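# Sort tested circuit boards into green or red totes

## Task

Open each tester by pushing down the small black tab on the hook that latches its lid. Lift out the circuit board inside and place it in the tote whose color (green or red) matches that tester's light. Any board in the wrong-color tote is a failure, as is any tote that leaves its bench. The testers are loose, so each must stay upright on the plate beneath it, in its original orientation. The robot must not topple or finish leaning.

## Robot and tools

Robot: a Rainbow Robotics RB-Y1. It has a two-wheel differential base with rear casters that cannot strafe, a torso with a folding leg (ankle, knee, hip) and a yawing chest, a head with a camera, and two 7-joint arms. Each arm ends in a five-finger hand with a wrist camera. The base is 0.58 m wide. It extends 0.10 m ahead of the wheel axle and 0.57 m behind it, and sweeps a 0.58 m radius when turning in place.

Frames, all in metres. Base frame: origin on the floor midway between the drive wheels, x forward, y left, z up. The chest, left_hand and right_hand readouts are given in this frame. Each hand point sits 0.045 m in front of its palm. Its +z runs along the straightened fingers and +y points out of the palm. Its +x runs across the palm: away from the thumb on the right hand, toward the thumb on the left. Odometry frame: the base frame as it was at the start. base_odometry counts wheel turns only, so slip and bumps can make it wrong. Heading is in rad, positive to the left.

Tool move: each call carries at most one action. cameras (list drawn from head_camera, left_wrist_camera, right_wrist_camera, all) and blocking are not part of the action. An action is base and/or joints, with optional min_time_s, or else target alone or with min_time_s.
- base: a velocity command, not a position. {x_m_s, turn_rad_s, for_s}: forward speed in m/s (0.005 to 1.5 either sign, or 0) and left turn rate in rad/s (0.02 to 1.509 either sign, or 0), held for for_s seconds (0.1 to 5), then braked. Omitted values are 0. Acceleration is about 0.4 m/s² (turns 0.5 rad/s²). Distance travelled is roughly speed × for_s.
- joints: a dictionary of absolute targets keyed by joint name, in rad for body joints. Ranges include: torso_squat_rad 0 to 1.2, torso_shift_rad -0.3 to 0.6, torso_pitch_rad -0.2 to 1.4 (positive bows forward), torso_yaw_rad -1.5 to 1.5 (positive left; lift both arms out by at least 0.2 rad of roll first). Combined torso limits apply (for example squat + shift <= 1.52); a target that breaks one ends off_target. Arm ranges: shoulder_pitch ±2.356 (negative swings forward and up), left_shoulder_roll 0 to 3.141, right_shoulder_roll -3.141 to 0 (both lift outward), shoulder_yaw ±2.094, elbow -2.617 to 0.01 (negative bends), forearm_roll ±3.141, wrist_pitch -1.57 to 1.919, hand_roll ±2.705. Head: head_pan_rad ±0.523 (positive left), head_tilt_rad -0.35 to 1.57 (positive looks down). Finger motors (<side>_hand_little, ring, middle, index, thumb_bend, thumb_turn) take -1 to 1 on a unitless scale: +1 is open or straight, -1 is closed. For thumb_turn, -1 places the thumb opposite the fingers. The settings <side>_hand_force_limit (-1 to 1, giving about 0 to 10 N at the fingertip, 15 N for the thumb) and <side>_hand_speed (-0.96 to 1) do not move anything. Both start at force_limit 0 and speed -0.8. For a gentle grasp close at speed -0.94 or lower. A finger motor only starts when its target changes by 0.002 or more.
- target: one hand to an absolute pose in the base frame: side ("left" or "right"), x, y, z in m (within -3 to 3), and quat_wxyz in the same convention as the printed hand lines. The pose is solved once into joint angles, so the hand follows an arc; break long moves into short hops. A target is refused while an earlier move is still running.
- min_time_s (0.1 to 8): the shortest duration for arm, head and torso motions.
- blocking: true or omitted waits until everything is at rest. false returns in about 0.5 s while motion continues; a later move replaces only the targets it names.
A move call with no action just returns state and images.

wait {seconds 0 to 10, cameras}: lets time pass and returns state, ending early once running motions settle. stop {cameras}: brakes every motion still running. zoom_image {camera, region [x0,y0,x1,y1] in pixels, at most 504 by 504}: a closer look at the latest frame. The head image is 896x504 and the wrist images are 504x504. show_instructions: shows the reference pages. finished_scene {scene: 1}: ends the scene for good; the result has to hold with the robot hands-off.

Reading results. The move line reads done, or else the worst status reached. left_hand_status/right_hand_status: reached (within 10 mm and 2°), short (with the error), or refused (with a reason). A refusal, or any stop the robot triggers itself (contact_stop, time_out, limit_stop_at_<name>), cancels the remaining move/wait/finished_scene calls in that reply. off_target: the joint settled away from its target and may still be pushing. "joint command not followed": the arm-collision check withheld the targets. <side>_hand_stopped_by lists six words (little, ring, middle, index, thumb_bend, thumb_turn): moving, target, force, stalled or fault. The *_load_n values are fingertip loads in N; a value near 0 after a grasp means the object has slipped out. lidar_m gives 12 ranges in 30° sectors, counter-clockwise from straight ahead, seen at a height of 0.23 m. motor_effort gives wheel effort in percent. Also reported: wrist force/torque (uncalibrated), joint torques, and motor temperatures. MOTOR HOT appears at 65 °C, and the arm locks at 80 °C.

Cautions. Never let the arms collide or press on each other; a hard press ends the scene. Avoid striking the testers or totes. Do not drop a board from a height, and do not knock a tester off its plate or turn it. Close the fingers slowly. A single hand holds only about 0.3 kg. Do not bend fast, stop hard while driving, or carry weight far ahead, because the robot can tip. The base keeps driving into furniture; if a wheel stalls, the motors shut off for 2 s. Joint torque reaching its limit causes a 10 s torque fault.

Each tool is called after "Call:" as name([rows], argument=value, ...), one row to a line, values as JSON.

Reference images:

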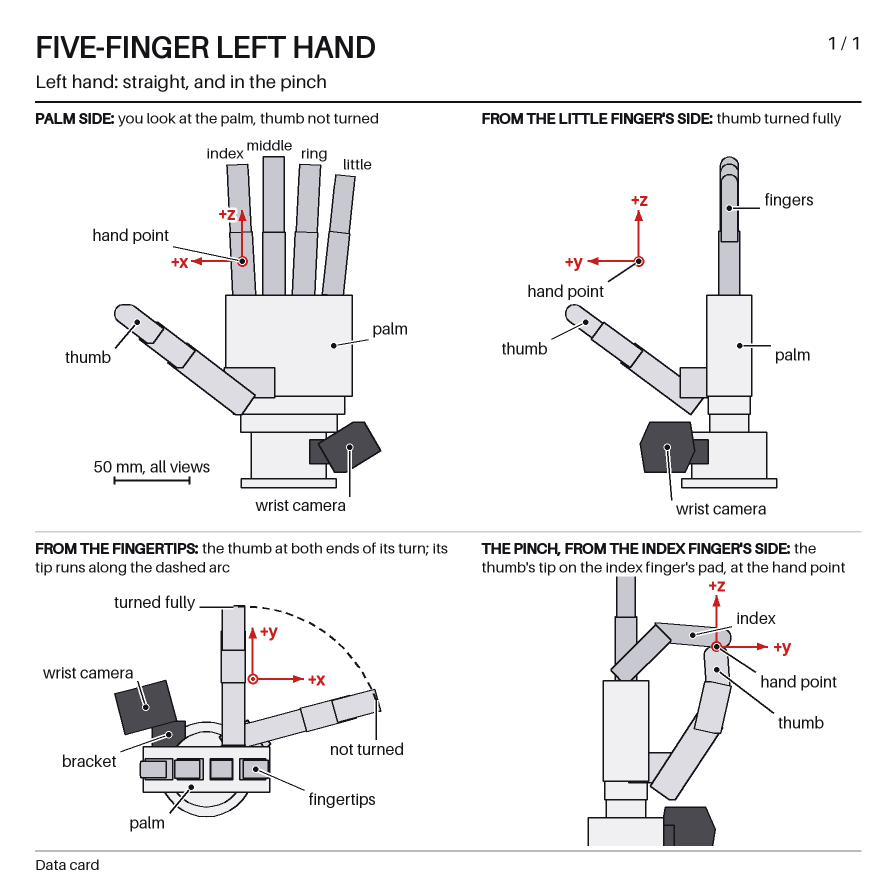

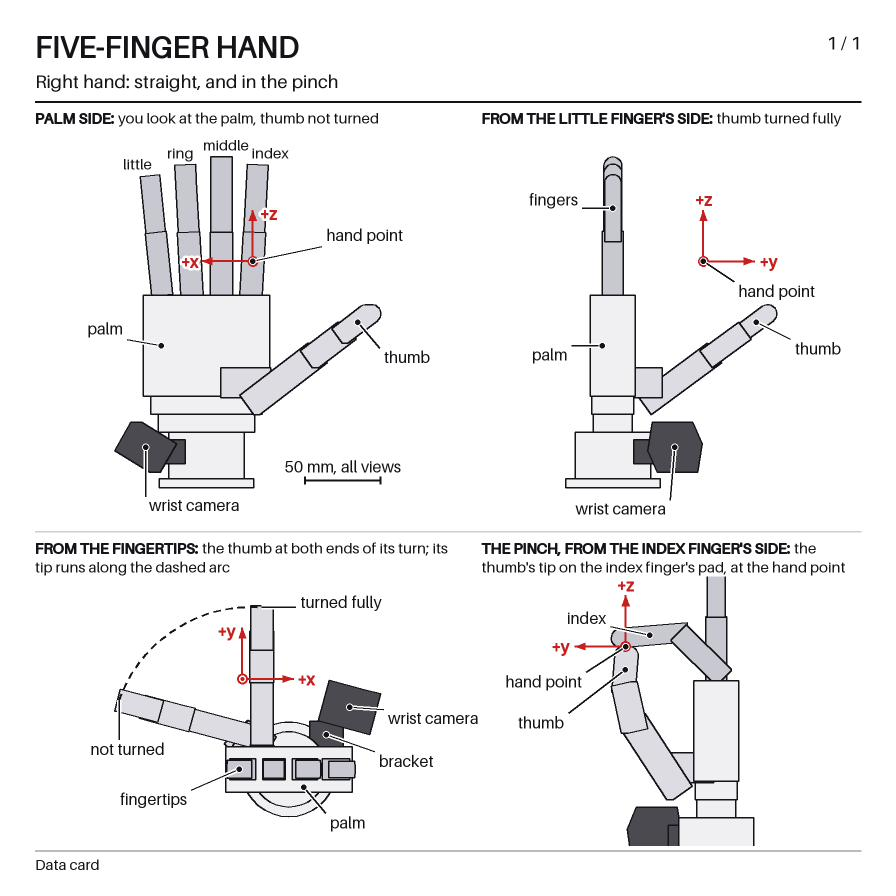

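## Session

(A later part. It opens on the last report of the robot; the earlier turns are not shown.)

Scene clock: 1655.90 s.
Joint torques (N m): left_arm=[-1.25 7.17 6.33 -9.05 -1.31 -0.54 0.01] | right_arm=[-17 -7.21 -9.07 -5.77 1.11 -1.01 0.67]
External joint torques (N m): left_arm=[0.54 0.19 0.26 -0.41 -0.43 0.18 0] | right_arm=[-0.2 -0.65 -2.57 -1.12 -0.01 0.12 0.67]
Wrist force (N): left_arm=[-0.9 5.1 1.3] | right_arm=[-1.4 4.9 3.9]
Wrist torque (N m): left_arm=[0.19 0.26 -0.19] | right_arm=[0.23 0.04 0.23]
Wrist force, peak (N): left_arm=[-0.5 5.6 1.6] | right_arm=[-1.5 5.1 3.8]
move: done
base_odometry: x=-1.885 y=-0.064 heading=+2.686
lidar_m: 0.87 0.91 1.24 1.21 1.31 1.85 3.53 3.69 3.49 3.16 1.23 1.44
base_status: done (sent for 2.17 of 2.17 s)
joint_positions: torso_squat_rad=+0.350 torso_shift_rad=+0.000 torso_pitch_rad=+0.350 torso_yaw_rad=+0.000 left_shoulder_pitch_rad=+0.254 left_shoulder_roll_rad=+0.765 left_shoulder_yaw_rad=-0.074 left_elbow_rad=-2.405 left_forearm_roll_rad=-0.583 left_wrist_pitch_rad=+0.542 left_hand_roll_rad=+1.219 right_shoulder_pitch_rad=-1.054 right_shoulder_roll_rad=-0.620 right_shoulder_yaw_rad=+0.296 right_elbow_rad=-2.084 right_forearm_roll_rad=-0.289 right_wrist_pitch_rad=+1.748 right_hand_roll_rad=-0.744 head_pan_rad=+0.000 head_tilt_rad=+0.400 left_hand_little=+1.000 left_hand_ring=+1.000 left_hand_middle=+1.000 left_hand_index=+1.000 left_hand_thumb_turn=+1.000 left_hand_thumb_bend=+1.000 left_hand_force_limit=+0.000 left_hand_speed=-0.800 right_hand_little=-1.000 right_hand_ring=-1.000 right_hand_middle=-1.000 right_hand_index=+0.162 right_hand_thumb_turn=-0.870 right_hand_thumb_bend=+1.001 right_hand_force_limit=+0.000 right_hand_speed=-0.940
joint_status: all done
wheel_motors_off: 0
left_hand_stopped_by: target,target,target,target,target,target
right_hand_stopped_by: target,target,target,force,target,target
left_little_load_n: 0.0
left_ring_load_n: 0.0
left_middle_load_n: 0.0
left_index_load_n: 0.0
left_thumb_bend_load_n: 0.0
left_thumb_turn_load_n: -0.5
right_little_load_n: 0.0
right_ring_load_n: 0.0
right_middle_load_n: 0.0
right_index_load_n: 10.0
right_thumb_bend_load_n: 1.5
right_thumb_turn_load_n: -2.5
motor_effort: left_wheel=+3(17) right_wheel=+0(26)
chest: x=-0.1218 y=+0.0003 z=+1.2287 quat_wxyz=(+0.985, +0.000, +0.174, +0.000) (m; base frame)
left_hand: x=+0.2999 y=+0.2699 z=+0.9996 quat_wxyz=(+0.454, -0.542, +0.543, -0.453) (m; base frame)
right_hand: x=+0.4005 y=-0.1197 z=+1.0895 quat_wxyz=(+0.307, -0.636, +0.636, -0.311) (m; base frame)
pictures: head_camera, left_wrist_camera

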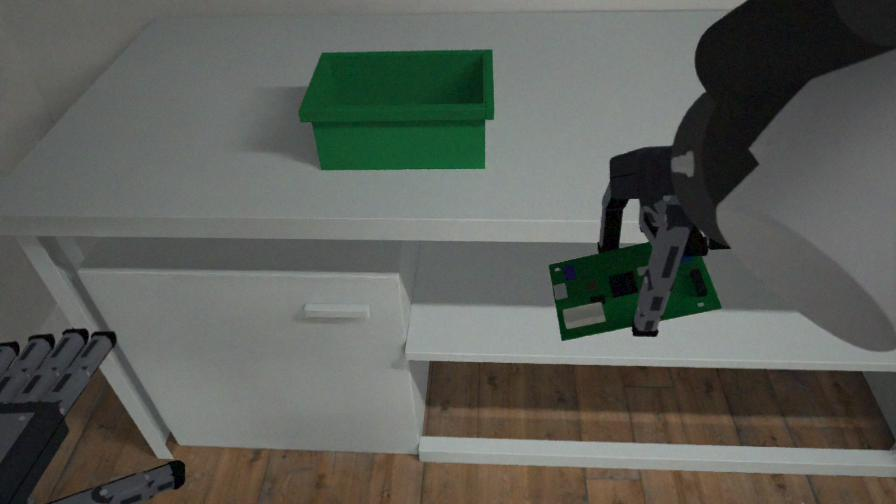

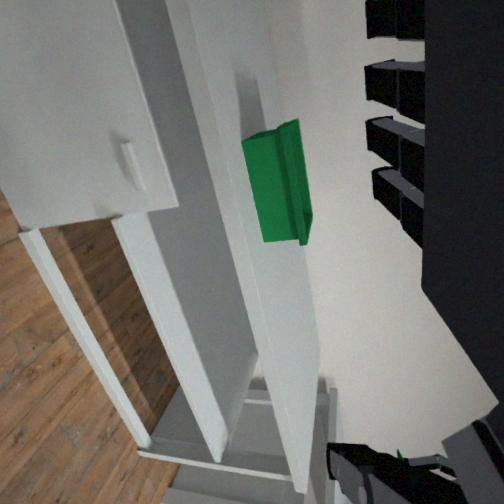

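Call:
move(base={"x_m_s":0.15,"for_s":2.73}, joints={"head_tilt_rad":0.7}, cameras=["head_camera","left_wrist_camera"])

Scene clock: 1674.67 s.
Joint torques (N m): left_arm=[-1.74 7.69 6.54 -9.31 -1.27 -0.59 0.09] | right_arm=[-17.15 -7.17 -8.96 -5.57 1.06 -1.02 0.64]
External joint torques (N m): left_arm=[0.05 0.71 0.47 -0.67 -0.39 0.13 0.09] | right_arm=[-0.35 -0.61 -2.45 -0.91 -0.05 0.11 0.63]
Wrist force (N): left_arm=[-0.6 5.4 1.4] | right_arm=[-1.5 4.9 3.9]
Wrist torque (N m): left_arm=[0.26 0.23 -0.19] | right_arm=[0.23 0.06 0.23]
Wrist force, peak (N): left_arm=[-0.6 5.8 0.7] | right_arm=[-1.3 5.2 3.8]
move: done
base_odometry: x=-2.253 y=+0.117 heading=+2.685
lidar_m: 0.47 0.48 0.69 1.19 1.25 1.82 3.94 4.10 3.50 1.38 1.03 1.12
base_status: done (sent for 2.73 of 2.73 s)
joint_positions: torso_squat_rad=+0.350 torso_shift_rad=+0.000 torso_pitch_rad=+0.350 torso_yaw_rad=+0.000 left_shoulder_pitch_rad=+0.254 left_shoulder_roll_rad=+0.765 left_shoulder_yaw_rad=-0.074 left_elbow_rad=-2.405 left_forearm_roll_rad=-0.583 left_wrist_pitch_rad=+0.542 left_hand_roll_rad=+1.219 right_shoulder_pitch_rad=-1.054 right_shoulder_roll_rad=-0.620 right_shoulder_yaw_rad=+0.296 right_elbow_rad=-2.084 right_forearm_roll_rad=-0.289 right_wrist_pitch_rad=+1.748 right_hand_roll_rad=-0.744 head_pan_rad=+0.000 head_tilt_rad=+0.700 left_hand_little=+1.000 left_hand_ring=+1.000 left_hand_middle=+1.000 left_hand_index=+1.000 left_hand_thumb_turn=+1.000 left_hand_thumb_bend=+1.000 left_hand_force_limit=+0.000 left_hand_speed=-0.800 right_hand_little=-1.000 right_hand_ring=-1.000 right_hand_middle=-1.000 right_hand_index=+0.162 right_hand_thumb_turn=-0.870 right_hand_thumb_bend=+1.001 right_hand_force_limit=+0.000 right_hand_speed=-0.940
joint_status: all done
wheel_motors_off: 0
left_hand_stopped_by: target,target,target,target,target,target
right_hand_stopped_by: target,target,target,force,target,target
left_little_load_n: -0.5
left_ring_load_n: 0.0
left_middle_load_n: 0.0
left_index_load_n: 0.0
left_thumb_bend_load_n: 0.0
left_thumb_turn_load_n: 0.0
right_little_load_n: 0.0
right_ring_load_n: 0.0
right_middle_load_n: 0.0
right_index_load_n: 10.0
right_thumb_bend_load_n: 1.0
right_thumb_turn_load_n: -2.5
motor_effort: left_wheel=-3(22) right_wheel=+2(27)
chest: x=-0.1218 y=+0.0003 z=+1.2287 quat_wxyz=(+0.985, +0.000, +0.174, +0.000) (m; base frame)
left_hand: x=+0.2999 y=+0.2699 z=+0.9996 quat_wxyz=(+0.454, -0.542, +0.543, -0.453) (m; base frame)
right_hand: x=+0.4005 y=-0.1197 z=+1.0895 quat_wxyz=(+0.307, -0.636, +0.636, -0.311) (m; base frame)
pictures: head_camera, left_wrist_camera

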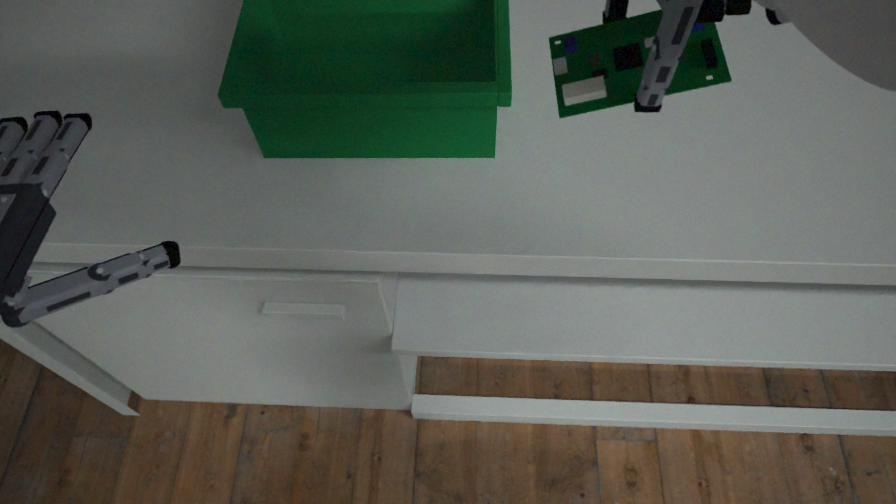

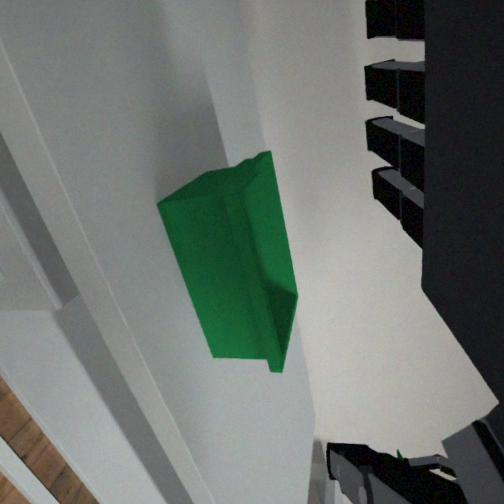

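Call:
move(target={"side":"right","x":0.47,"y":0.0,"z":1.10,"quat_wxyz":[0.31,-0.6355,0.6355,-0.31]}, min_time_s=3)

Call:
move(target={"side":"right","x":0.53,"y":0.08,"z":1.10,"quat_wxyz":[0.31,-0.6355,0.6355,-0.31]}, min_time_s=3, cameras=["head_camera","left_wrist_camera","right_wrist_camera"])

Scene clock: 1708.63 s.
Joint torques (N m): left_arm=[-2.14 7.64 5.94 -9.24 -1.32 -0.68 -0.06] | right_arm=[-23.92 -3.85 -6.31 -6.4 1.63 -1.44 -0.13]
External joint torques (N m): left_arm=[-0.35 0.67 -0.13 -0.59 -0.44 0.04 -0.06] | right_arm=[-2.66 0.91 -0.32 -0.53 0.43 -0.36 -0.13]
Wrist force (N): left_arm=[-0.6 5.5 1.2] | right_arm=[-1.3 5.1 3.6]
Wrist torque (N m): left_arm=[0.26 0.20 -0.17] | right_arm=[0.26 -0.02 0.08]
Wrist force, peak (N): left_arm=[-0.4 5.7 1.1] | right_arm=[-1.4 5.1 4.0]
move: done
base_odometry: x=-2.253 y=+0.117 heading=+2.685
lidar_m: 0.48 0.48 0.70 1.19 1.26 1.81 3.93 4.10 3.51 1.37 1.03 1.13
base_status: not commanded
joint_positions: torso_squat_rad=+0.350 torso_shift_rad=+0.000 torso_pitch_rad=+0.350 torso_yaw_rad=+0.000 left_shoulder_pitch_rad=+0.254 left_shoulder_roll_rad=+0.765 left_shoulder_yaw_rad=-0.074 left_elbow_rad=-2.405 left_forearm_roll_rad=-0.583 left_wrist_pitch_rad=+0.542 left_hand_roll_rad=+1.219 right_shoulder_pitch_rad=-1.403 right_shoulder_roll_rad=-0.343 right_shoulder_yaw_rad=+0.458 right_elbow_rad=-1.530 right_forearm_roll_rad=-0.146 right_wrist_pitch_rad=+1.600 right_hand_roll_rad=-0.797 head_pan_rad=+0.000 head_tilt_rad=+0.700 left_hand_little=+1.000 left_hand_ring=+1.000 left_hand_middle=+1.000 left_hand_index=+1.000 left_hand_thumb_turn=+1.000 left_hand_thumb_bend=+1.000 left_hand_force_limit=+0.000 left_hand_speed=-0.800 right_hand_little=-1.000 right_hand_ring=-1.000 right_hand_middle=-1.000 right_hand_index=+0.162 right_hand_thumb_turn=-0.870 right_hand_thumb_bend=+1.001 right_hand_force_limit=+0.000 right_hand_speed=-0.940
joint_status: all done
wheel_motors_off: 0
left_hand_stopped_by: target,target,target,target,target,target
right_hand_stopped_by: target,target,target,force,target,target
left_little_load_n: -0.5
left_ring_load_n: 0.0
left_middle_load_n: 0.0
left_index_load_n: 0.0
left_thumb_bend_load_n: 0.0
left_thumb_turn_load_n: 0.0
right_little_load_n: 0.0
right_ring_load_n: -0.5
right_middle_load_n: 0.0
right_index_load_n: 10.0
right_thumb_bend_load_n: 1.5
right_thumb_turn_load_n: -2.5
motor_effort: left_wheel=-3(3) right_wheel=+3(4)
chest: x=-0.1218 y=+0.0003 z=+1.2287 quat_wxyz=(+0.985, +0.000, +0.174, +0.000) (m; base frame)
left_hand: x=+0.2999 y=+0.2699 z=+0.9996 quat_wxyz=(+0.454, -0.542, +0.543, -0.453) (m; base frame)
right_hand: x=+0.4696 y=-0.0004 z=+1.0997 quat_wxyz=(+0.310, -0.635, +0.636, -0.310) (m; base frame)
right_hand_status: reached (checked arc, planned for 3.0 s): 1 mm and 0.0 deg off.
pictures: none

Scene clock: 1711.97 s.
Joint torques (N m): left_arm=[-1.42 7.7 5.8 -9.34 -1.13 -0.63 0] | right_arm=[-26.68 -5.79 -6.01 -7.5 1.63 -1.45 -0.15]
External joint torques (N m): left_arm=[0.37 0.72 -0.27 -0.69 -0.25 0.09 -0.01] | right_arm=[-2.78 0.74 -2.75 -0.57 0.46 -0.39 -0.16]
Wrist force (N): left_arm=[-0.8 5.3 1.6] | right_arm=[-1.2 5.2 3.5]
Wrist torque (N m): left_arm=[0.22 0.26 -0.18] | right_arm=[0.30 0.00 0.09]
Wrist force, peak (N): left_arm=[-1.2 5.7 1.2] | right_arm=[-1.6 5.1 4.2]
move: done
base_odometry: x=-2.253 y=+0.117 heading=+2.685
lidar_m: 0.48 0.47 0.68 1.18 1.26 1.81 3.95 4.10 3.51 1.37 1.03 1.13
base_status: not commanded
joint_positions: torso_squat_rad=+0.350 torso_shift_rad=+0.000 torso_pitch_rad=+0.350 torso_yaw_rad=+0.000 left_shoulder_pitch_rad=+0.254 left_shoulder_roll_rad=+0.765 left_shoulder_yaw_rad=-0.074 left_elbow_rad=-2.405 left_forearm_roll_rad=-0.583 left_wrist_pitch_rad=+0.542 left_hand_roll_rad=+1.219 right_shoulder_pitch_rad=-1.762 right_shoulder_roll_rad=-0.102 right_shoulder_yaw_rad=+0.455 right_elbow_rad=-0.746 right_forearm_roll_rad=-0.108 right_wrist_pitch_rad=+1.236 right_hand_roll_rad=-0.814 head_pan_rad=+0.000 head_tilt_rad=+0.700 left_hand_little=+1.000 left_hand_ring=+1.000 left_hand_middle=+1.000 left_hand_index=+1.000 left_hand_thumb_turn=+1.000 left_hand_thumb_bend=+1.000 left_hand_force_limit=+0.000 left_hand_speed=-0.800 right_hand_little=-1.000 right_hand_ring=-1.000 right_hand_middle=-1.000 right_hand_index=+0.162 right_hand_thumb_turn=-0.870 right_hand_thumb_bend=+1.001 right_hand_force_limit=+0.000 right_hand_speed=-0.940
joint_status: all done
wheel_motors_off: 0
left_hand_stopped_by: target,target,target,target,target,target
right_hand_stopped_by: target,target,target,force,target,target
left_little_load_n: -0.5
left_ring_load_n: 0.0
left_middle_load_n: 0.0
left_index_load_n: 0.0
left_thumb_bend_load_n: 0.0
left_thumb_turn_load_n: 0.0
right_little_load_n: 0.0
right_ring_load_n: 0.0
right_middle_load_n: 0.0
right_index_load_n: 10.0
right_thumb_bend_load_n: 1.5
right_thumb_turn_load_n: -2.5
motor_effort: left_wheel=-2(3) right_wheel=+3(4)
chest: x=-0.1218 y=+0.0003 z=+1.2287 quat_wxyz=(+0.985, +0.000, +0.174, +0.000) (m; base frame)
left_hand: x=+0.2999 y=+0.2699 z=+0.9996 quat_wxyz=(+0.454, -0.542, +0.543, -0.453) (m; base frame)
right_hand: x=+0.5297 y=+0.0797 z=+1.0995 quat_wxyz=(+0.311, -0.635, +0.635, -0.310) (m; base frame)
right_hand_status: reached (checked arc, planned for 3.0 s): 1 mm and 0.1 deg off.
pictures: head_camera, left_wrist_camera, right_wrist_camera

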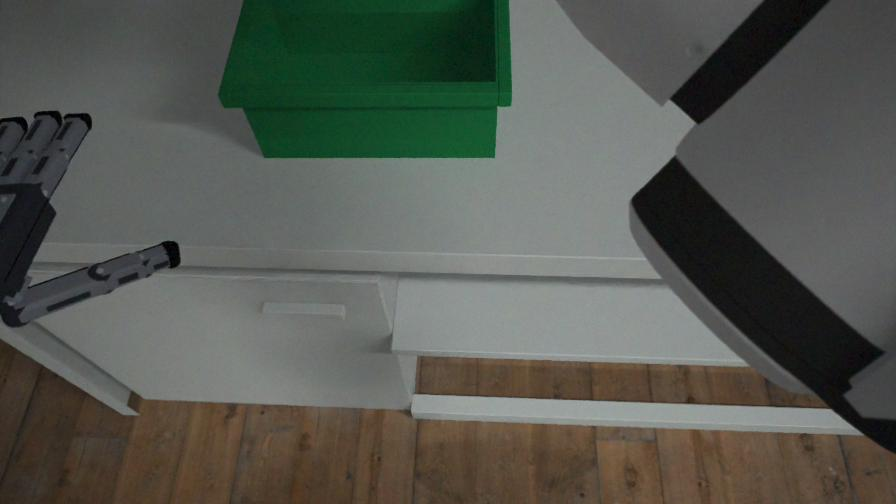

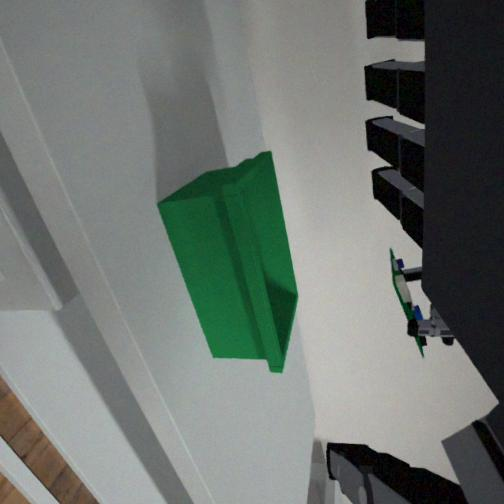

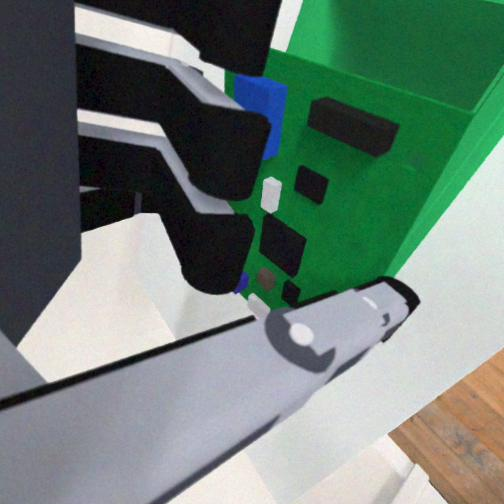

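Call:
move(target={"side":"right","x":0.53,"y":0.08,"z":1.02,"quat_wxyz":[0.31,-0.6355,0.6355,-0.31]}, min_time_s=3, cameras=["left_wrist_camera","right_wrist_camera","head_camera"])

Call:
zoom_image(camera="left_wrist_camera", region=[150, 140, 430, 390])

Scene clock: 1720.73 s.
Joint torques (N m): left_arm=[-2.01 6.6 6.74 -9.26 -1.25 -0.76 -0.05] | right_arm=[-23.32 -3.85 -2.7 -7.74 1.64 -1.33 -0.2]
External joint torques (N m): left_arm=[-0.22 -0.37 0.67 -0.62 -0.37 -0.04 -0.05] | right_arm=[0.26 1.34 0.31 -0.66 0.46 -0.37 -0.2]
Wrist force (N): left_arm=[-0.1 5.2 1.2] | right_arm=[-1.2 4.9 3.7]
Wrist torque (N m): left_arm=[0.21 0.11 -0.13] | right_arm=[0.27 0.03 0.10]
Wrist force, peak (N): left_arm=[-1.0 5.8 1.1] | right_arm=[-1.3 5.4 3.7]
move: done
base_odometry: x=-2.253 y=+0.117 heading=+2.685
lidar_m: 0.47 0.48 0.68 1.18 1.26 1.81 3.95 4.09 3.53 1.37 1.02 1.12
base_status: not commanded
joint_positions: torso_squat_rad=+0.350 torso_shift_rad=+0.000 torso_pitch_rad=+0.350 torso_yaw_rad=+0.000 left_shoulder_pitch_rad=+0.254 left_shoulder_roll_rad=+0.765 left_shoulder_yaw_rad=-0.074 left_elbow_rad=-2.405 left_forearm_roll_rad=-0.583 left_wrist_pitch_rad=+0.542 left_hand_roll_rad=+1.219 right_shoulder_pitch_rad=-1.637 right_shoulder_roll_rad=-0.061 right_shoulder_yaw_rad=+0.525 right_elbow_rad=-0.686 right_forearm_roll_rad=-0.039 right_wrist_pitch_rad=+1.081 right_hand_roll_rad=-0.905 head_pan_rad=+0.000 head_tilt_rad=+0.700 left_hand_little=+1.000 left_hand_ring=+1.000 left_hand_middle=+1.000 left_hand_index=+1.000 left_hand_thumb_turn=+1.000 left_hand_thumb_bend=+1.000 left_hand_force_limit=+0.000 left_hand_speed=-0.800 right_hand_little=-1.000 right_hand_ring=-1.000 right_hand_middle=-1.000 right_hand_index=+0.162 right_hand_thumb_turn=-0.870 right_hand_thumb_bend=+1.001 right_hand_force_limit=+0.000 right_hand_speed=-0.940
joint_status: all done
wheel_motors_off: 0
left_hand_stopped_by: target,target,target,target,target,target
right_hand_stopped_by: target,target,target,force,target,target
left_little_load_n: 0.0
left_ring_load_n: 0.0
left_middle_load_n: 0.0
left_index_load_n: 0.0
left_thumb_bend_load_n: 0.0
left_thumb_turn_load_n: -0.5
right_little_load_n: 0.0
right_ring_load_n: 0.0
right_middle_load_n: 0.0
right_index_load_n: 10.0
right_thumb_bend_load_n: 1.5
right_thumb_turn_load_n: -2.5
motor_effort: left_wheel=-2(3) right_wheel=+3(4)
chest: x=-0.1218 y=+0.0003 z=+1.2287 quat_wxyz=(+0.985, +0.000, +0.174, +0.000) (m; base frame)
left_hand: x=+0.2999 y=+0.2699 z=+0.9996 quat_wxyz=(+0.454, -0.542, +0.543, -0.453) (m; base frame)
right_hand: x=+0.5297 y=+0.0797 z=+1.0202 quat_wxyz=(+0.311, -0.635, +0.635, -0.310) (m; base frame)
right_hand_status: reached (checked arc, planned for 3.0 s): 0 mm and 0.1 deg off.
pictures: head_camera, left_wrist_camera, right_wrist_camera

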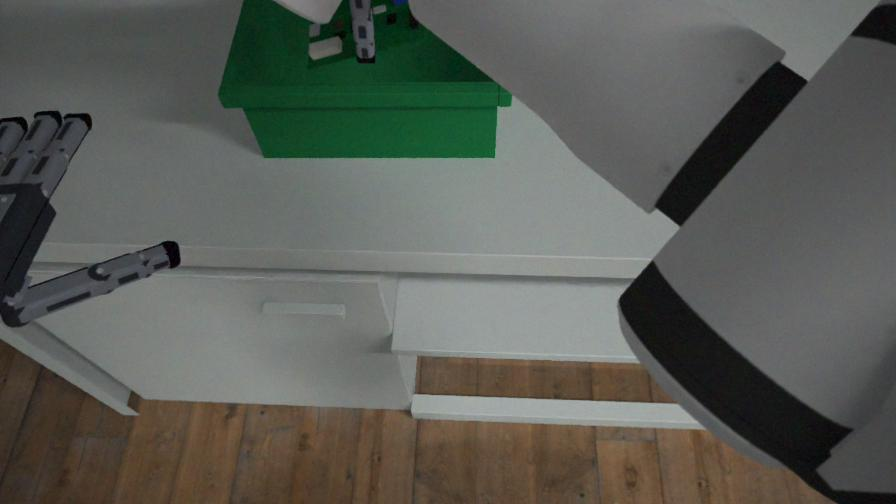

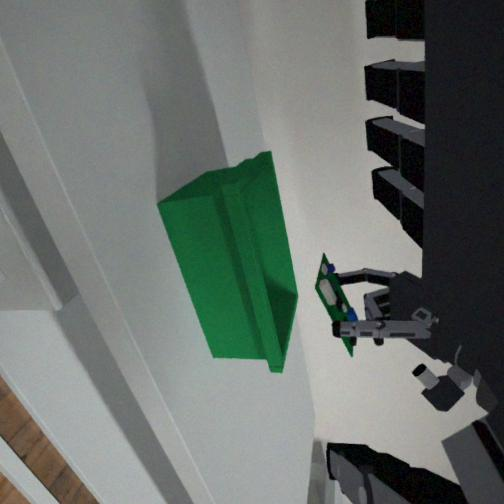

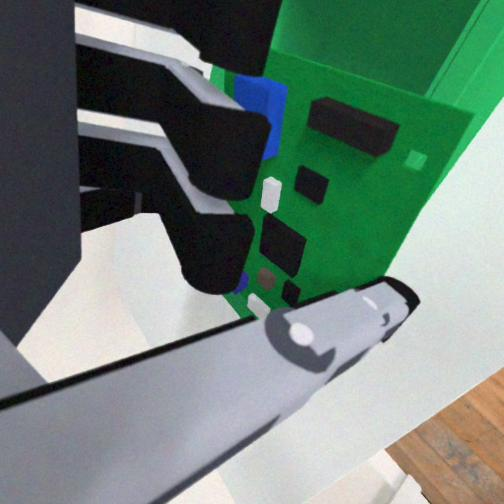

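Scaled by 1.800.

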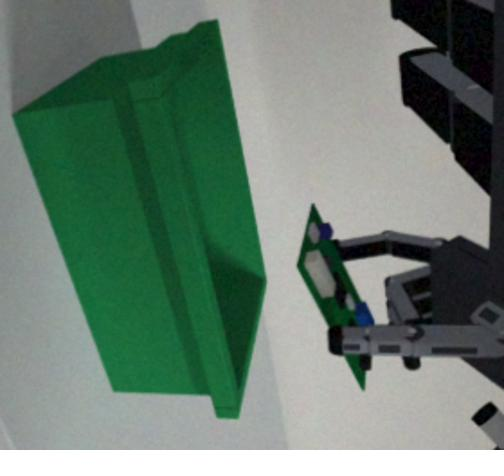

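Call:
move(base={"x_m_s":0.05,"for_s":0.8})

Call:
move(target={"side":"right","x":0.523,"y":0.09,"z":0.99,"quat_wxyz":[0.31,-0.6355,0.6355,-0.31]}, min_time_s=2, cameras=["left_wrist_camera","right_wrist_camera","head_camera"])

Call:
zoom_image(camera="left_wrist_camera", region=[150, 140, 430, 390])

Scene clock: 1757.43 s.
Joint torques (N m): left_arm=[-1.72 6.77 6.28 -9.22 -1.18 -0.66 -0.16] | right_arm=[-23.87 -4.49 -2.7 -8.27 1.51 -1.19 -0.2]
External joint torques (N m): left_arm=[0.08 -0.21 0.21 -0.57 -0.29 0.06 -0.16] | right_arm=[-0.29 0.7 0.31 -1.19 0.32 -0.23 -0.2]
Wrist force (N): left_arm=[-0.6 4.7 1.3] | right_arm=[-1.3 5.0 3.9]
Wrist torque (N m): left_arm=[0.12 0.22 -0.16] | right_arm=[0.25 0.03 0.12]
Wrist force, peak (N): left_arm=[-0.5 5.7 1.3] | right_arm=[-1.3 5.0 4.3]
move: done
base_odometry: x=-2.289 y=+0.134 heading=+2.685
lidar_m: 0.45 0.44 0.62 1.18 1.25 1.82 3.98 4.14 3.52 1.37 1.02 1.08
base_status: done (sent for 0.8 of 0.8 s)
joint_positions: torso_squat_rad=+0.350 torso_shift_rad=+0.000 torso_pitch_rad=+0.350 torso_yaw_rad=+0.000 left_shoulder_pitch_rad=+0.254 left_shoulder_roll_rad=+0.765 left_shoulder_yaw_rad=-0.074 left_elbow_rad=-2.405 left_forearm_roll_rad=-0.583 left_wrist_pitch_rad=+0.542 left_hand_roll_rad=+1.219 right_shoulder_pitch_rad=-1.637 right_shoulder_roll_rad=-0.061 right_shoulder_yaw_rad=+0.525 right_elbow_rad=-0.686 right_forearm_roll_rad=-0.039 right_wrist_pitch_rad=+1.081 right_hand_roll_rad=-0.905 head_pan_rad=+0.000 head_tilt_rad=+0.700 left_hand_little=+1.000 left_hand_ring=+1.000 left_hand_middle=+1.000 left_hand_index=+1.000 left_hand_thumb_turn=+1.000 left_hand_thumb_bend=+1.000 left_hand_force_limit=+0.000 left_hand_speed=-0.800 right_hand_little=-1.000 right_hand_ring=-1.000 right_hand_middle=-1.000 right_hand_index=+0.162 right_hand_thumb_turn=-0.870 right_hand_thumb_bend=+1.001 right_hand_force_limit=+0.000 right_hand_speed=-0.940
joint_status: not commanded
wheel_motors_off: 0
left_hand_stopped_by: target,target,target,target,target,target
right_hand_stopped_by: target,target,target,force,target,target
left_little_load_n: 0.0
left_ring_load_n: 0.0
left_middle_load_n: 0.0
left_index_load_n: 0.0
left_thumb_bend_load_n: 0.0
left_thumb_turn_load_n: 0.0
right_little_load_n: 0.0
right_ring_load_n: 0.0
right_middle_load_n: 0.0
right_index_load_n: 10.0
right_thumb_bend_load_n: 1.5
right_thumb_turn_load_n: -2.5
motor_effort: left_wheel=-1(13) right_wheel=+3(23)
chest: x=-0.1218 y=+0.0003 z=+1.2287 quat_wxyz=(+0.985, +0.000, +0.174, +0.000) (m; base frame)
left_hand: x=+0.2999 y=+0.2699 z=+0.9996 quat_wxyz=(+0.454, -0.542, +0.543, -0.453) (m; base frame)
right_hand: x=+0.5296 y=+0.0797 z=+1.0200 quat_wxyz=(+0.311, -0.635, +0.635, -0.310) (m; base frame)
pictures: none

Scene clock: 1759.77 s.
Joint torques (N m): left_arm=[-2.21 7 5.8 -9.13 -1.29 -0.43 -0.16] | right_arm=[-22.66 -3.05 -2.33 -7.53 1.72 -1.21 -0.14]
External joint torques (N m): left_arm=[-0.42 0.03 -0.27 -0.49 -0.4 0.29 -0.16] | right_arm=[0.57 1.6 0.32 -0.52 0.53 -0.32 -0.15]
Wrist force (N): left_arm=[-0.9 5.3 1.0] | right_arm=[-1.3 4.8 3.6]
Wrist torque (N m): left_arm=[0.27 0.26 -0.19] | right_arm=[0.23 0.05 0.09]
Wrist force, peak (N): left_arm=[-0.5 5.5 1.0] | right_arm=[-1.2 5.1 3.9]
move: done
base_odometry: x=-2.289 y=+0.134 heading=+2.685
lidar_m: 0.44 0.44 0.62 1.18 1.25 1.81 3.98 4.14 3.52 1.37 1.02 1.08
base_status: not commanded
joint_positions: torso_squat_rad=+0.350 torso_shift_rad=+0.000 torso_pitch_rad=+0.350 torso_yaw_rad=+0.000 left_shoulder_pitch_rad=+0.254 left_shoulder_roll_rad=+0.765 left_shoulder_yaw_rad=-0.074 left_elbow_rad=-2.405 left_forearm_roll_rad=-0.583 left_wrist_pitch_rad=+0.542 left_hand_roll_rad=+1.219 right_shoulder_pitch_rad=-1.616 right_shoulder_roll_rad=-0.016 right_shoulder_yaw_rad=+0.558 right_elbow_rad=-0.617 right_forearm_roll_rad=+0.001 right_wrist_pitch_rad=+1.016 right_hand_roll_rad=-0.967 head_pan_rad=+0.000 head_tilt_rad=+0.700 left_hand_little=+1.000 left_hand_ring=+1.000 left_hand_middle=+1.000 left_hand_index=+1.000 left_hand_thumb_turn=+1.000 left_hand_thumb_bend=+1.000 left_hand_force_limit=+0.000 left_hand_speed=-0.800 right_hand_little=-1.000 right_hand_ring=-1.000 right_hand_middle=-1.000 right_hand_index=+0.162 right_hand_thumb_turn=-0.870 right_hand_thumb_bend=+1.001 right_hand_force_limit=+0.000 right_hand_speed=-0.940
joint_status: all done
wheel_motors_off: 0
left_hand_stopped_by: target,target,target,target,target,target
right_hand_stopped_by: target,target,target,force,target,target
left_little_load_n: 0.0
left_ring_load_n: 0.0
left_middle_load_n: 0.0
left_index_load_n: 0.0
left_thumb_bend_load_n: 0.0
left_thumb_turn_load_n: 0.0
right_little_load_n: 0.0
right_ring_load_n: 0.0
right_middle_load_n: -0.5
right_index_load_n: 10.0
right_thumb_bend_load_n: 1.5
right_thumb_turn_load_n: -2.5
motor_effort: left_wheel=-2(2) right_wheel=+2(3)
chest: x=-0.1218 y=+0.0003 z=+1.2287 quat_wxyz=(+0.985, +0.000, +0.174, +0.000) (m; base frame)
left_hand: x=+0.2999 y=+0.2699 z=+0.9996 quat_wxyz=(+0.454, -0.542, +0.543, -0.453) (m; base frame)
right_hand: x=+0.5227 y=+0.0896 z=+0.9902 quat_wxyz=(+0.311, -0.635, +0.635, -0.310) (m; base frame)
right_hand_status: reached (checked arc, planned for 2.0 s): 1 mm and 0.2 deg off.
pictures: head_camera, left_wrist_camera, right_wrist_camera

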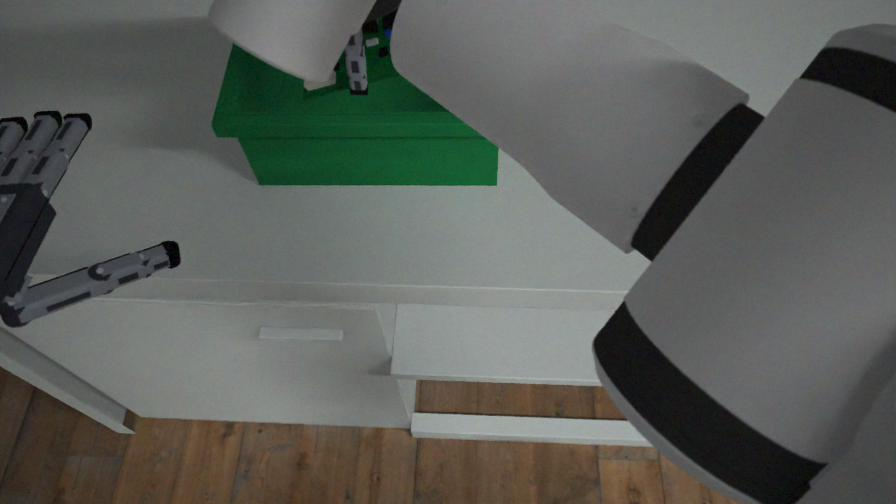

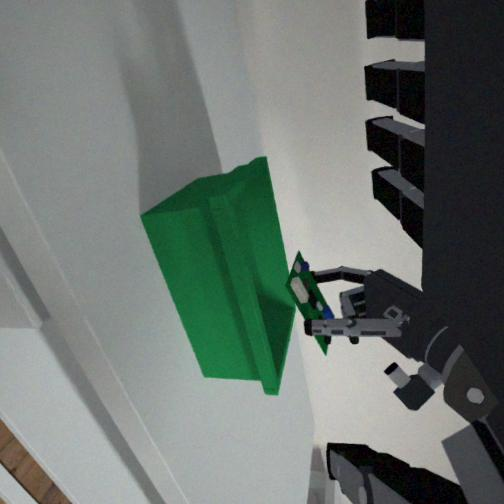

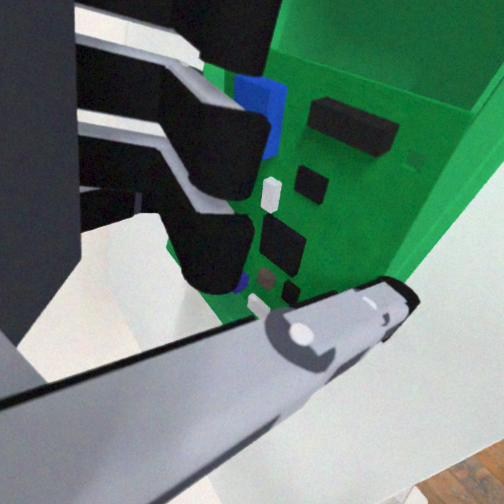

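Scaled by 1.800.

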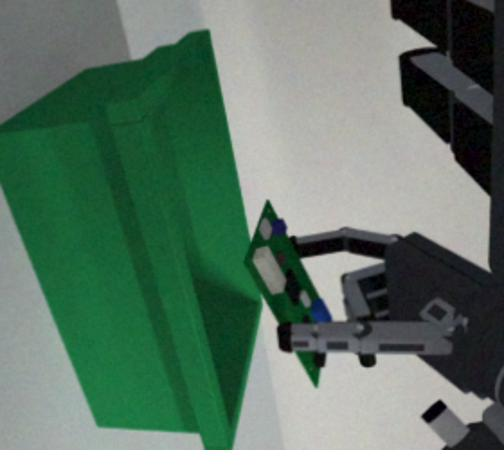

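Call:
move(target={"side":"right","x":0.523,"y":0.09,"z":0.955,"quat_wxyz":[0.31,-0.6355,0.6355,-0.31]}, min_time_s=2, cameras=["left_wrist_camera","right_wrist_camera","head_camera"])

Call:
zoom_image(camera="left_wrist_camera", region=[150, 140, 430, 390])

Call:
zoom_image(camera="head_camera", region=[200, 0, 520, 200])

Scene clock: 1767.80 s.
Joint torques (N m): left_arm=[-1.89 7.25 6.01 -9.47 -1.2 -0.47 -0.07] | right_arm=[-26.05 -3.73 -2.09 -6 1.05 -1.14 -0.08]
External joint torques (N m): left_arm=[-0.1 0.28 -0.06 -0.83 -0.32 0.26 -0.08] | right_arm=[-2.87 1.13 0.25 -0.41 -0.09 -0.39 -0.09]
Wrist force (N): left_arm=[-0.5 5.0 1.1] | right_arm=[-1.4 4.8 3.5]
Wrist torque (N m): left_arm=[0.20 0.19 -0.15] | right_arm=[0.24 0.05 0.04]
Wrist force, peak (N): left_arm=[-0.1 5.7 1.5] | right_arm=[-1.3 5.1 3.8]
move: done
base_odometry: x=-2.289 y=+0.134 heading=+2.685
lidar_m: 0.44 0.43 0.62 1.19 1.27 1.82 3.98 4.14 3.50 1.37 1.01 1.09
base_status: not commanded
joint_positions: torso_squat_rad=+0.350 torso_shift_rad=+0.000 torso_pitch_rad=+0.350 torso_yaw_rad=+0.000 left_shoulder_pitch_rad=+0.254 left_shoulder_roll_rad=+0.765 left_shoulder_yaw_rad=-0.074 left_elbow_rad=-2.405 left_forearm_roll_rad=-0.583 left_wrist_pitch_rad=+0.542 left_hand_roll_rad=+1.219 right_shoulder_pitch_rad=-1.643 right_shoulder_roll_rad=+0.000 right_shoulder_yaw_rad=+0.745 right_elbow_rad=-0.454 right_forearm_roll_rad=-0.104 right_wrist_pitch_rad=+0.875 right_hand_roll_rad=-1.081 head_pan_rad=+0.000 head_tilt_rad=+0.700 left_hand_little=+1.000 left_hand_ring=+1.000 left_hand_middle=+1.000 left_hand_index=+1.000 left_hand_thumb_turn=+1.000 left_hand_thumb_bend=+1.000 left_hand_force_limit=+0.000 left_hand_speed=-0.800 right_hand_little=-1.000 right_hand_ring=-1.000 right_hand_middle=-1.000 right_hand_index=+0.162 right_hand_thumb_turn=-0.870 right_hand_thumb_bend=+1.001 right_hand_force_limit=+0.000 right_hand_speed=-0.940
joint_status: all done
wheel_motors_off: 0
left_hand_stopped_by: target,target,target,target,target,target
right_hand_stopped_by: target,target,target,force,target,target
left_little_load_n: 0.0
left_ring_load_n: 0.0
left_middle_load_n: 0.0
left_index_load_n: 0.0
left_thumb_bend_load_n: 0.0
left_thumb_turn_load_n: -0.5
right_little_load_n: 0.0
right_ring_load_n: 0.0
right_middle_load_n: 0.5
right_index_load_n: 10.0
right_thumb_bend_load_n: 1.5
right_thumb_turn_load_n: -2.0
motor_effort: left_wheel=-1(2) right_wheel=+2(3)
chest: x=-0.1218 y=+0.0003 z=+1.2287 quat_wxyz=(+0.985, +0.000, +0.174, +0.000) (m; base frame)
left_hand: x=+0.2999 y=+0.2699 z=+0.9996 quat_wxyz=(+0.454, -0.542, +0.543, -0.453) (m; base frame)
right_hand: x=+0.5229 y=+0.0890 z=+0.9549 quat_wxyz=(+0.314, -0.635, +0.635, -0.309) (m; base frame)
right_hand_status: reached (checked arc, planned for 2.0 s): 1 mm and 0.4 deg off.
pictures: head_camera, left_wrist_camera, right_wrist_camera

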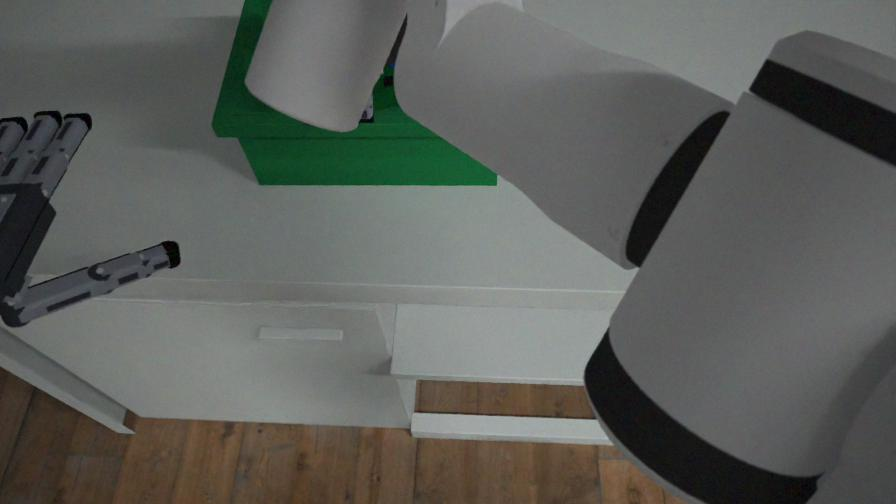

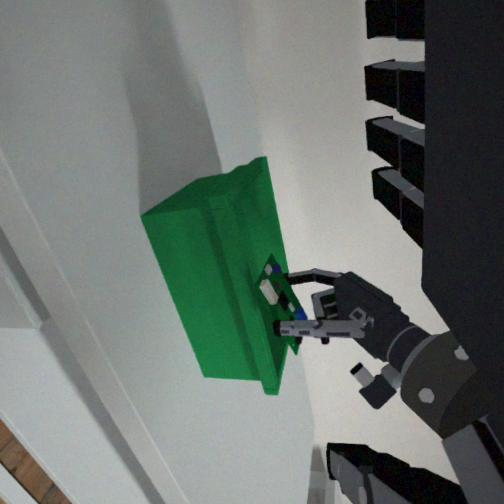

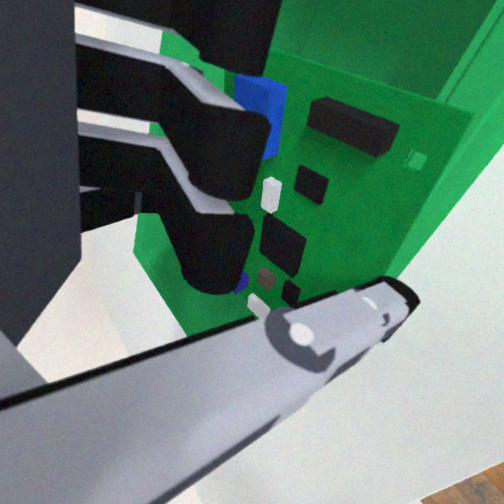

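Scaled by 1.800.

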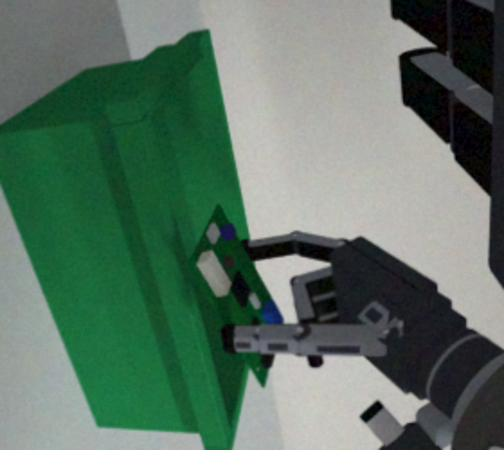

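Scaled by 1.575.

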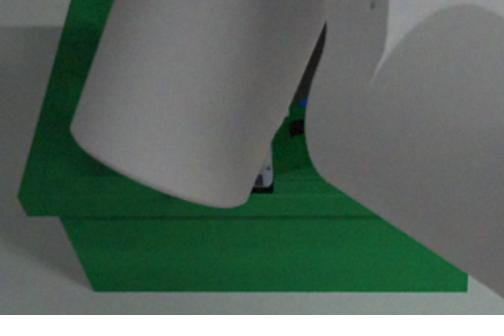

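Call:
move(target={"side":"right","x":0.523,"y":0.078,"z":0.932,"quat_wxyz":[0.31,-0.6355,0.6355,-0.31]}, min_time_s=2, cameras=["left_wrist_camera","right_wrist_camera"])

Call:
zoom_image(camera="left_wrist_camera", region=[150, 140, 430, 390])

Scene clock: 1783.77 s.
Joint torques (N m): left_arm=[-1.8 7.02 5.96 -9.23 -1.24 -0.65 0.1] | right_arm=[-22.27 -3.29 -1.58 -5.74 1.64 -1.03 0]
External joint torques (N m): left_arm=[0 0.04 -0.11 -0.58 -0.35 0.08 0.1] | right_arm=[0.79 1.3 0.56 -0.3 0.54 -0.31 -0.01]
Wrist force (N): left_arm=[-0.5 5.4 1.2] | right_arm=[-1.5 4.8 3.1]
Wrist torque (N m): left_arm=[0.25 0.20 -0.15] | right_arm=[0.27 0.04 0.08]
Wrist force, peak (N): left_arm=[-0.7 6.0 1.0] | right_arm=[-1.2 5.0 3.7]
move: done
base_odometry: x=-2.289 y=+0.134 heading=+2.685
lidar_m: 0.43 0.44 0.64 1.18 1.27 1.81 3.98 4.14 3.51 1.35 1.01 1.09
base_status: not commanded
joint_positions: torso_squat_rad=+0.350 torso_shift_rad=+0.000 torso_pitch_rad=+0.350 torso_yaw_rad=+0.000 left_shoulder_pitch_rad=+0.254 left_shoulder_roll_rad=+0.765 left_shoulder_yaw_rad=-0.074 left_elbow_rad=-2.405 left_forearm_roll_rad=-0.583 left_wrist_pitch_rad=+0.542 left_hand_roll_rad=+1.219 right_shoulder_pitch_rad=-1.609 right_shoulder_roll_rad=+0.000 right_shoulder_yaw_rad=+0.767 right_elbow_rad=-0.421 right_forearm_roll_rad=-0.088 right_wrist_pitch_rad=+0.820 right_hand_roll_rad=-1.104 head_pan_rad=+0.000 head_tilt_rad=+0.700 left_hand_little=+1.000 left_hand_ring=+1.000 left_hand_middle=+1.000 left_hand_index=+1.000 left_hand_thumb_turn=+1.000 left_hand_thumb_bend=+1.000 left_hand_force_limit=+0.000 left_hand_speed=-0.800 right_hand_little=-1.000 right_hand_ring=-1.000 right_hand_middle=-1.000 right_hand_index=+0.162 right_hand_thumb_turn=-0.870 right_hand_thumb_bend=+1.001 right_hand_force_limit=+0.000 right_hand_speed=-0.940
joint_status: all done
wheel_motors_off: 0
left_hand_stopped_by: target,target,target,target,target,target
right_hand_stopped_by: target,target,target,force,target,target
left_little_load_n: 0.0
left_ring_load_n: 0.0
left_middle_load_n: 0.0
left_index_load_n: 0.0
left_thumb_bend_load_n: 0.0
left_thumb_turn_load_n: 0.0
right_little_load_n: 0.0
right_ring_load_n: 0.0
right_middle_load_n: 0.0
right_index_load_n: 9.5
right_thumb_bend_load_n: 1.5
right_thumb_turn_load_n: -1.5
motor_effort: left_wheel=-2(2) right_wheel=+2(3)
chest: x=-0.1218 y=+0.0003 z=+1.2287 quat_wxyz=(+0.985, +0.000, +0.174, +0.000) (m; base frame)
left_hand: x=+0.2999 y=+0.2699 z=+0.9996 quat_wxyz=(+0.454, -0.542, +0.543, -0.453) (m; base frame)
right_hand: x=+0.5228 y=+0.0777 z=+0.9324 quat_wxyz=(+0.312, -0.635, +0.635, -0.310) (m; base frame)
right_hand_status: reached (checked arc, planned for 2.0 s): 1 mm and 0.2 deg off.
pictures: left_wrist_camera, right_wrist_camera

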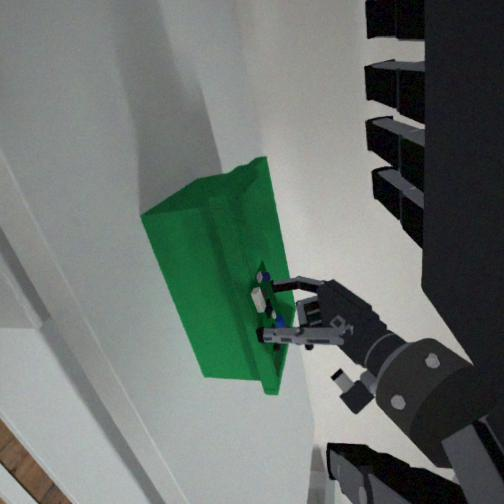

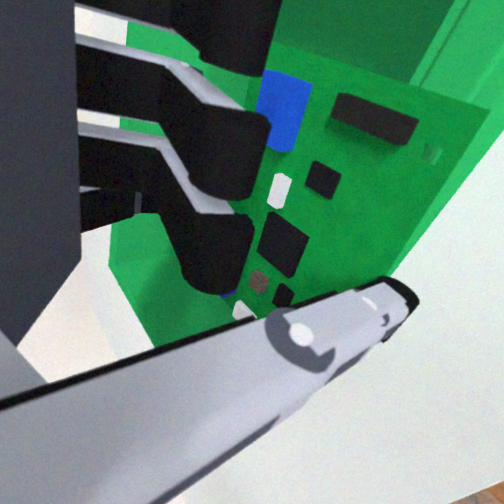

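Scaled by 1.800.

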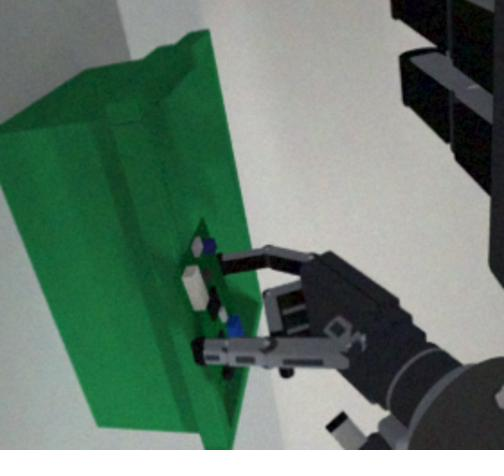

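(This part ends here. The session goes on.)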